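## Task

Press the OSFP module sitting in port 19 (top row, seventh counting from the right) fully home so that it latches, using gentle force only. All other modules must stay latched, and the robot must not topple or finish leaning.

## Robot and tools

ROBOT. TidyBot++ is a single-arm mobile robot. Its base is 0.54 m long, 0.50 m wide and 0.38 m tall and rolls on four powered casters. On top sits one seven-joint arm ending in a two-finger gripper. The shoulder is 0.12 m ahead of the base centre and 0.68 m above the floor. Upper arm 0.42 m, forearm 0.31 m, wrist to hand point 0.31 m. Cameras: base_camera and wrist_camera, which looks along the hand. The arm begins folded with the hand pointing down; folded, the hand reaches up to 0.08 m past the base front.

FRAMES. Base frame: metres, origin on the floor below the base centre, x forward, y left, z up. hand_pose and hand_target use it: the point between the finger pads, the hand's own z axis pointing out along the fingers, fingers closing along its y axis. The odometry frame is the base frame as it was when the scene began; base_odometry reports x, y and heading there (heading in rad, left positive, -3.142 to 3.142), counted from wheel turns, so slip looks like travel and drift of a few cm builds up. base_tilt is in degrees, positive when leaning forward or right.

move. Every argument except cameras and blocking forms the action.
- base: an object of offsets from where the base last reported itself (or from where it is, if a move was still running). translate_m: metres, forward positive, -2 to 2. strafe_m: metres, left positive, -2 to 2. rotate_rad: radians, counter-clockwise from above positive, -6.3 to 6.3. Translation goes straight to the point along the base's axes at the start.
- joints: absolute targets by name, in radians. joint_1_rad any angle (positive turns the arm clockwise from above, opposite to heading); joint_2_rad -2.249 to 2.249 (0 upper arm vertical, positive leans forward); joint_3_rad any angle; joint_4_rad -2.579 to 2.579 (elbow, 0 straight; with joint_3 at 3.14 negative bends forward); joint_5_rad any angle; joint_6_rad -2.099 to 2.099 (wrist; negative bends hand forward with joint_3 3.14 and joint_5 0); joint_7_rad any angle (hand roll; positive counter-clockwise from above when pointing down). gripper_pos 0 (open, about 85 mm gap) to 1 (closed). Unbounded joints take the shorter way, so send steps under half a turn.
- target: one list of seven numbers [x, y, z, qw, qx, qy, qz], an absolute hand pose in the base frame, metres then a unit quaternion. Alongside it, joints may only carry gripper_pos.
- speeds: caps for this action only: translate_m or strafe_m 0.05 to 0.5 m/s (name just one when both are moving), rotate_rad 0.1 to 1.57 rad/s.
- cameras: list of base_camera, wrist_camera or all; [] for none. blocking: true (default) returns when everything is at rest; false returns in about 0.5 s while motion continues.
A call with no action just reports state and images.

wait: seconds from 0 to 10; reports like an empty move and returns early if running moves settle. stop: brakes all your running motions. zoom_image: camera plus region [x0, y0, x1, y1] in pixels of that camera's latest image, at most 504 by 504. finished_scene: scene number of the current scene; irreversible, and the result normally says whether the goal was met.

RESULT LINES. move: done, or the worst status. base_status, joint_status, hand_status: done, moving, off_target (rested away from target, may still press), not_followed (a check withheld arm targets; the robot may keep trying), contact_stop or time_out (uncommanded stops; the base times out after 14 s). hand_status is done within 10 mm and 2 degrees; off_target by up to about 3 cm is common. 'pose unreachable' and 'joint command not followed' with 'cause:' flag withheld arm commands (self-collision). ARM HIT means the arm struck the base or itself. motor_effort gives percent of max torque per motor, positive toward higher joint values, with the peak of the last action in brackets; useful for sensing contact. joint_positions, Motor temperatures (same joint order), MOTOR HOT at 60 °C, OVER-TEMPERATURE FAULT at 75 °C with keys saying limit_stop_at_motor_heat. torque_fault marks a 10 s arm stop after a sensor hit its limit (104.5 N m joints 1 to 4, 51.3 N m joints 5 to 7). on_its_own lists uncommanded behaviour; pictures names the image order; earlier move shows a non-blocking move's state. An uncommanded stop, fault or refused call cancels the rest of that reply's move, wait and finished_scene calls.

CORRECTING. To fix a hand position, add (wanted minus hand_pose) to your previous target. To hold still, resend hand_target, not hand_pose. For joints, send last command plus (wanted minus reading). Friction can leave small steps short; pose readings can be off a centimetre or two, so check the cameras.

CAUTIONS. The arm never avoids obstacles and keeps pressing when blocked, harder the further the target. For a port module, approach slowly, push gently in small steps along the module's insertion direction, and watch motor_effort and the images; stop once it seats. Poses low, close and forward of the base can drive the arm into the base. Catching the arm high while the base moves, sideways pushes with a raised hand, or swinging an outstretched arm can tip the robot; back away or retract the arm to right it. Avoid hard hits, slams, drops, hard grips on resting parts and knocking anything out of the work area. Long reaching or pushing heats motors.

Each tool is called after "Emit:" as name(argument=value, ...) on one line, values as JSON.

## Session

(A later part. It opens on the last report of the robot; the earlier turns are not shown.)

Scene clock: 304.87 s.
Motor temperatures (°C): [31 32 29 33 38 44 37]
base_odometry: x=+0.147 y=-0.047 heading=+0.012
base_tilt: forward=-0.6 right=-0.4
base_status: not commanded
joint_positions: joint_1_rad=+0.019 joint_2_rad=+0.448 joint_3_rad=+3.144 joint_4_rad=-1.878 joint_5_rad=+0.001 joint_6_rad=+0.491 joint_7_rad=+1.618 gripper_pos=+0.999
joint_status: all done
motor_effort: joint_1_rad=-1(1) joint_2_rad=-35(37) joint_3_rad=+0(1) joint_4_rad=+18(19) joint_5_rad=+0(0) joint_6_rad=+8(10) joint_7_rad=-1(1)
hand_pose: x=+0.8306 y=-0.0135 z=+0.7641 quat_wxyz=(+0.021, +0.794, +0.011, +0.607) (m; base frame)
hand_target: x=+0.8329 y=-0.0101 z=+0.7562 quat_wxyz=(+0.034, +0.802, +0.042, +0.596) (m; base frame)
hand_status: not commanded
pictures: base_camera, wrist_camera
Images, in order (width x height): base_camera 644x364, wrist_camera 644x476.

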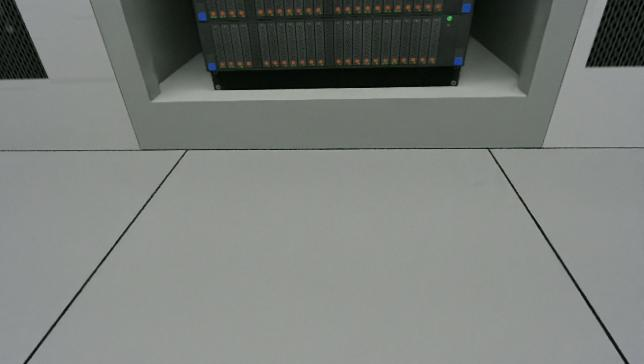

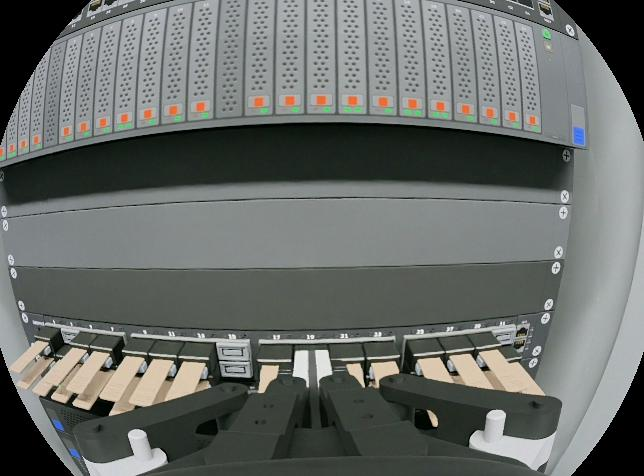

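Emit:
move(joints={"gripper_pos": 0.0}, cameras=["wrist_camera"])

Emit:
zoom_image(camera="wrist_camera", region=[250, 325, 410, 405])

Emit:
zoom_image(camera="wrist_camera", region=[272, 339, 352, 371])

Scene clock: 308.00 s.
Motor temperatures (°C): [31 32 29 33 38 44 37]
move: done
base_odometry: x=+0.147 y=-0.047 heading=+0.012
base_tilt: forward=-0.5 right=-0.4
base_status: not commanded
joint_positions: joint_1_rad=+0.019 joint_2_rad=+0.448 joint_3_rad=+3.144 joint_4_rad=-1.878 joint_5_rad=+0.001 joint_6_rad=+0.490 joint_7_rad=+1.618 gripper_pos=+0.000
joint_status: all done
motor_effort: joint_1_rad=-1(1) joint_2_rad=-35(36) joint_3_rad=+0(1) joint_4_rad=+17(19) joint_5_rad=+0(0) joint_6_rad=+8(9) joint_7_rad=-1(1)
hand_pose: x=+0.8305 y=-0.0135 z=+0.7640 quat_wxyz=(+0.021, +0.794, +0.011, +0.607) (m; base frame)
hand_target: x=+0.8329 y=-0.0101 z=+0.7562 quat_wxyz=(+0.034, +0.802, +0.042, +0.596) (m; base frame)
hand_status: not commanded
pictures: wrist_camera
Images, in order (width x height): wrist_camera 644x476.

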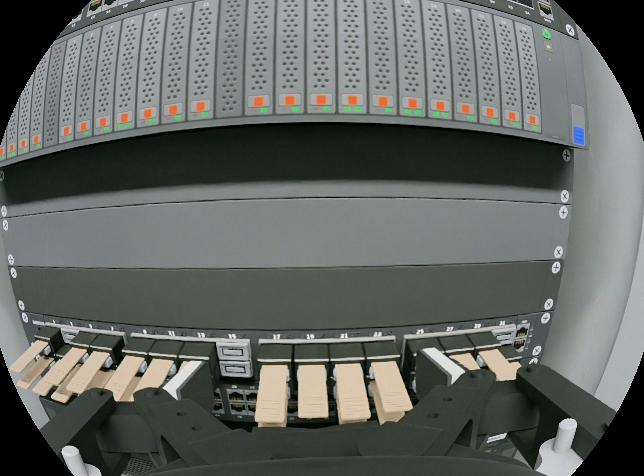

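Scaled by 3.150.

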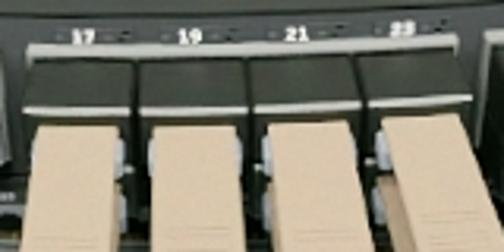

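Scaled by 6.300.

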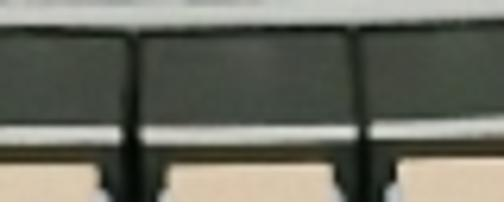

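Emit:
zoom_image(camera="wrist_camera", region=[284, 353, 302, 365])

Emit:
zoom_image(camera="wrist_camera", region=[320, 353, 338, 365])

Emit:
zoom_image(camera="wrist_camera", region=[356, 352, 374, 364])

Scaled by 28.000.

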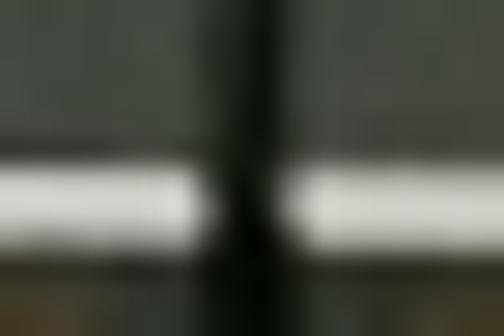

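Scaled by 28.000.

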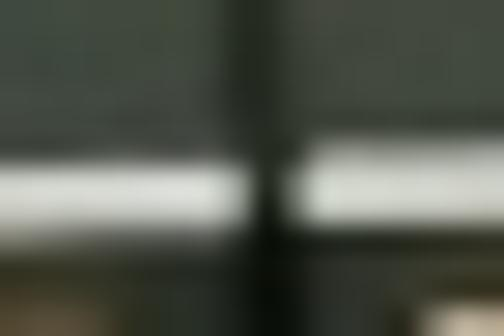

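Scaled by 28.000.

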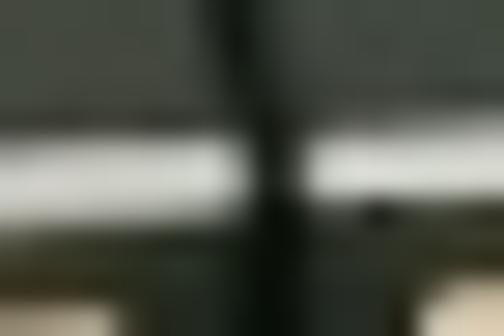

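Emit:
zoom_image(camera="wrist_camera", region=[252, 350, 300, 368])

Emit:
zoom_image(camera="wrist_camera", region=[288, 350, 336, 368])

Emit:
zoom_image(camera="wrist_camera", region=[324, 350, 372, 368])

Emit:
zoom_image(camera="wrist_camera", region=[360, 348, 408, 366])

Scaled by 10.500.

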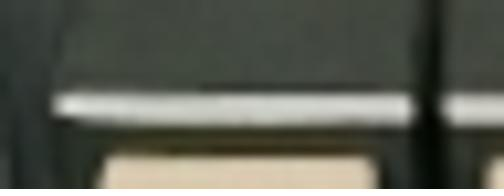

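Scaled by 10.500.

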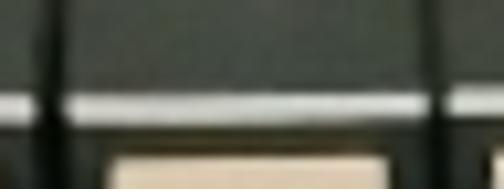

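Scaled by 10.500.

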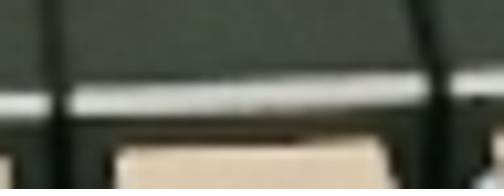

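Scaled by 10.500.

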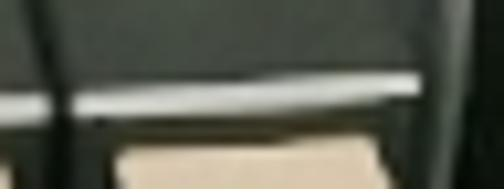

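Emit:
zoom_image(camera="wrist_camera", region=[262, 325, 342, 355])

Emit:
zoom_image(camera="wrist_camera", region=[330, 325, 410, 355])

Emit:
zoom_image(camera="wrist_camera", region=[400, 320, 530, 370])

Emit:
zoom_image(camera="wrist_camera", region=[120, 325, 220, 365])

Scaled by 6.300.

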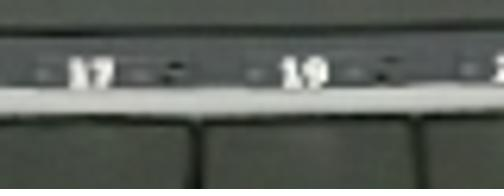

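Scaled by 6.300.

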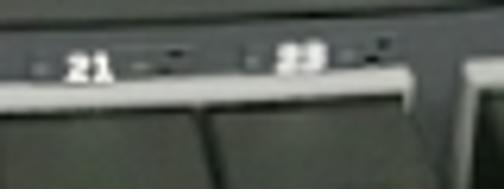

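Scaled by 3.877.

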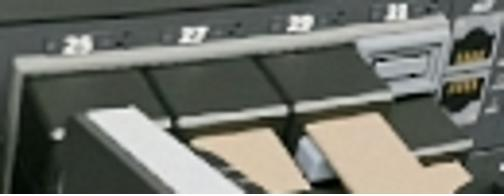

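Scaled by 5.040.

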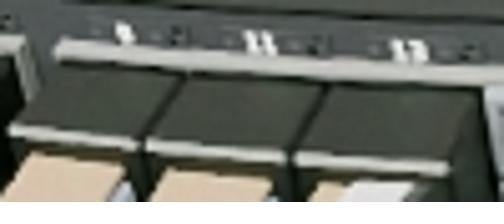

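Emit:
move(base={"translate_m": 0.02}, cameras=["wrist_camera"])

Emit:
zoom_image(camera="wrist_camera", region=[250, 340, 410, 420])

Scene clock: 322.37 s.
Motor temperatures (°C): [31 32 29 33 38 44 37]
move: done
base_odometry: x=+0.167 y=-0.047 heading=+0.012
base_tilt: forward=-0.5 right=-0.4
base_status: done
joint_positions: joint_1_rad=+0.019 joint_2_rad=+0.448 joint_3_rad=+3.144 joint_4_rad=-1.872 joint_5_rad=+0.001 joint_6_rad=+0.489 joint_7_rad=+1.618 gripper_pos=+0.000
joint_status: not commanded
motor_effort: joint_1_rad=-1(2) joint_2_rad=-35(37) joint_3_rad=+0(1) joint_4_rad=+18(20) joint_5_rad=+0(0) joint_6_rad=+9(9) joint_7_rad=-1(1)
hand_pose: x=+0.8320 y=-0.0135 z=+0.7666 quat_wxyz=(+0.021, +0.793, +0.011, +0.609) (m; base frame)
hand_target: x=+0.8329 y=-0.0101 z=+0.7562 quat_wxyz=(+0.034, +0.802, +0.042, +0.596) (m; base frame)
hand_status: not commanded
pictures: wrist_camera
Images, in order (width x height): wrist_camera 644x476.

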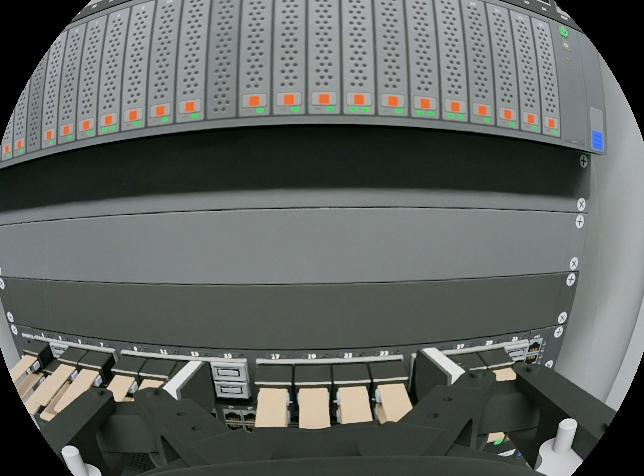

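Scaled by 3.150.

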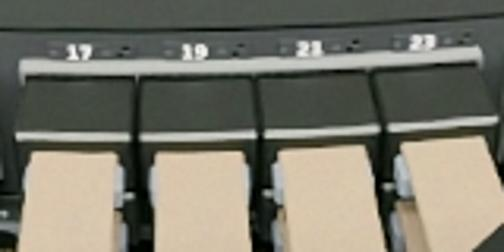

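Emit:
zoom_image(camera="wrist_camera", region=[284, 377, 302, 389])

Emit:
zoom_image(camera="wrist_camera", region=[324, 377, 342, 389])

Emit:
zoom_image(camera="wrist_camera", region=[362, 374, 380, 386])

Emit:
zoom_image(camera="wrist_camera", region=[250, 374, 298, 392])

Emit:
zoom_image(camera="wrist_camera", region=[288, 374, 336, 392])

Emit:
zoom_image(camera="wrist_camera", region=[328, 374, 376, 392])

Emit:
zoom_image(camera="wrist_camera", region=[364, 370, 412, 388])

Scaled by 28.000.

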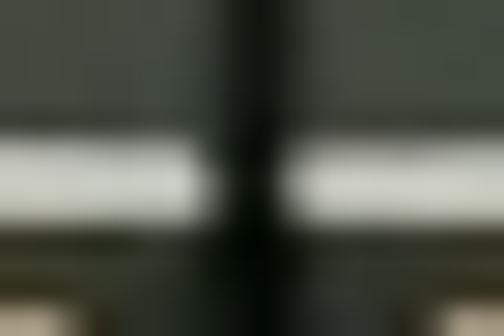

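Scaled by 28.000.

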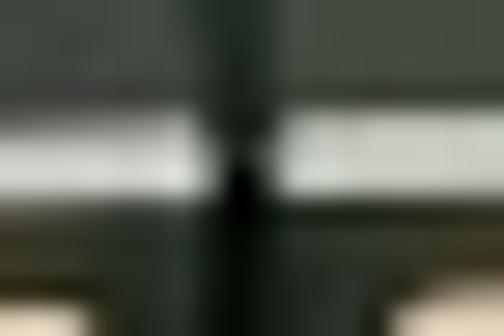

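Scaled by 28.000.

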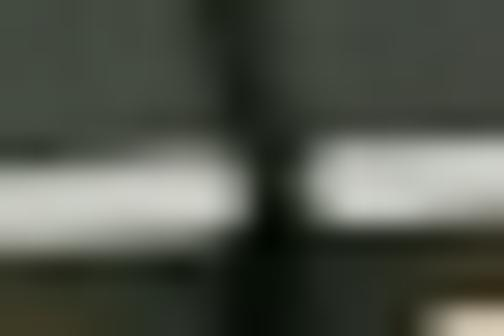

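Scaled by 10.500.

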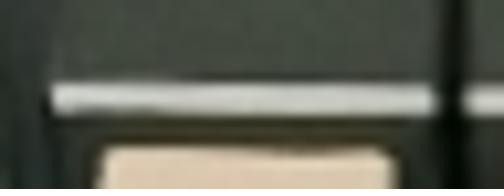

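Scaled by 10.500.

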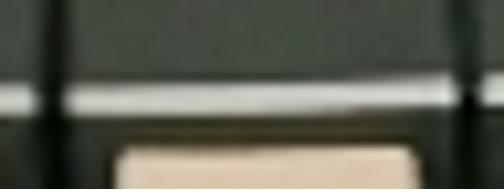

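Scaled by 10.500.

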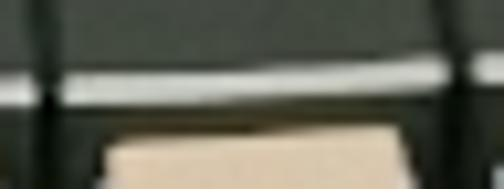

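Scaled by 10.500.

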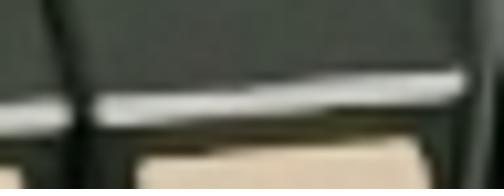

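Emit:
finished_scene(scene=2)

The scene is finished: the task was done.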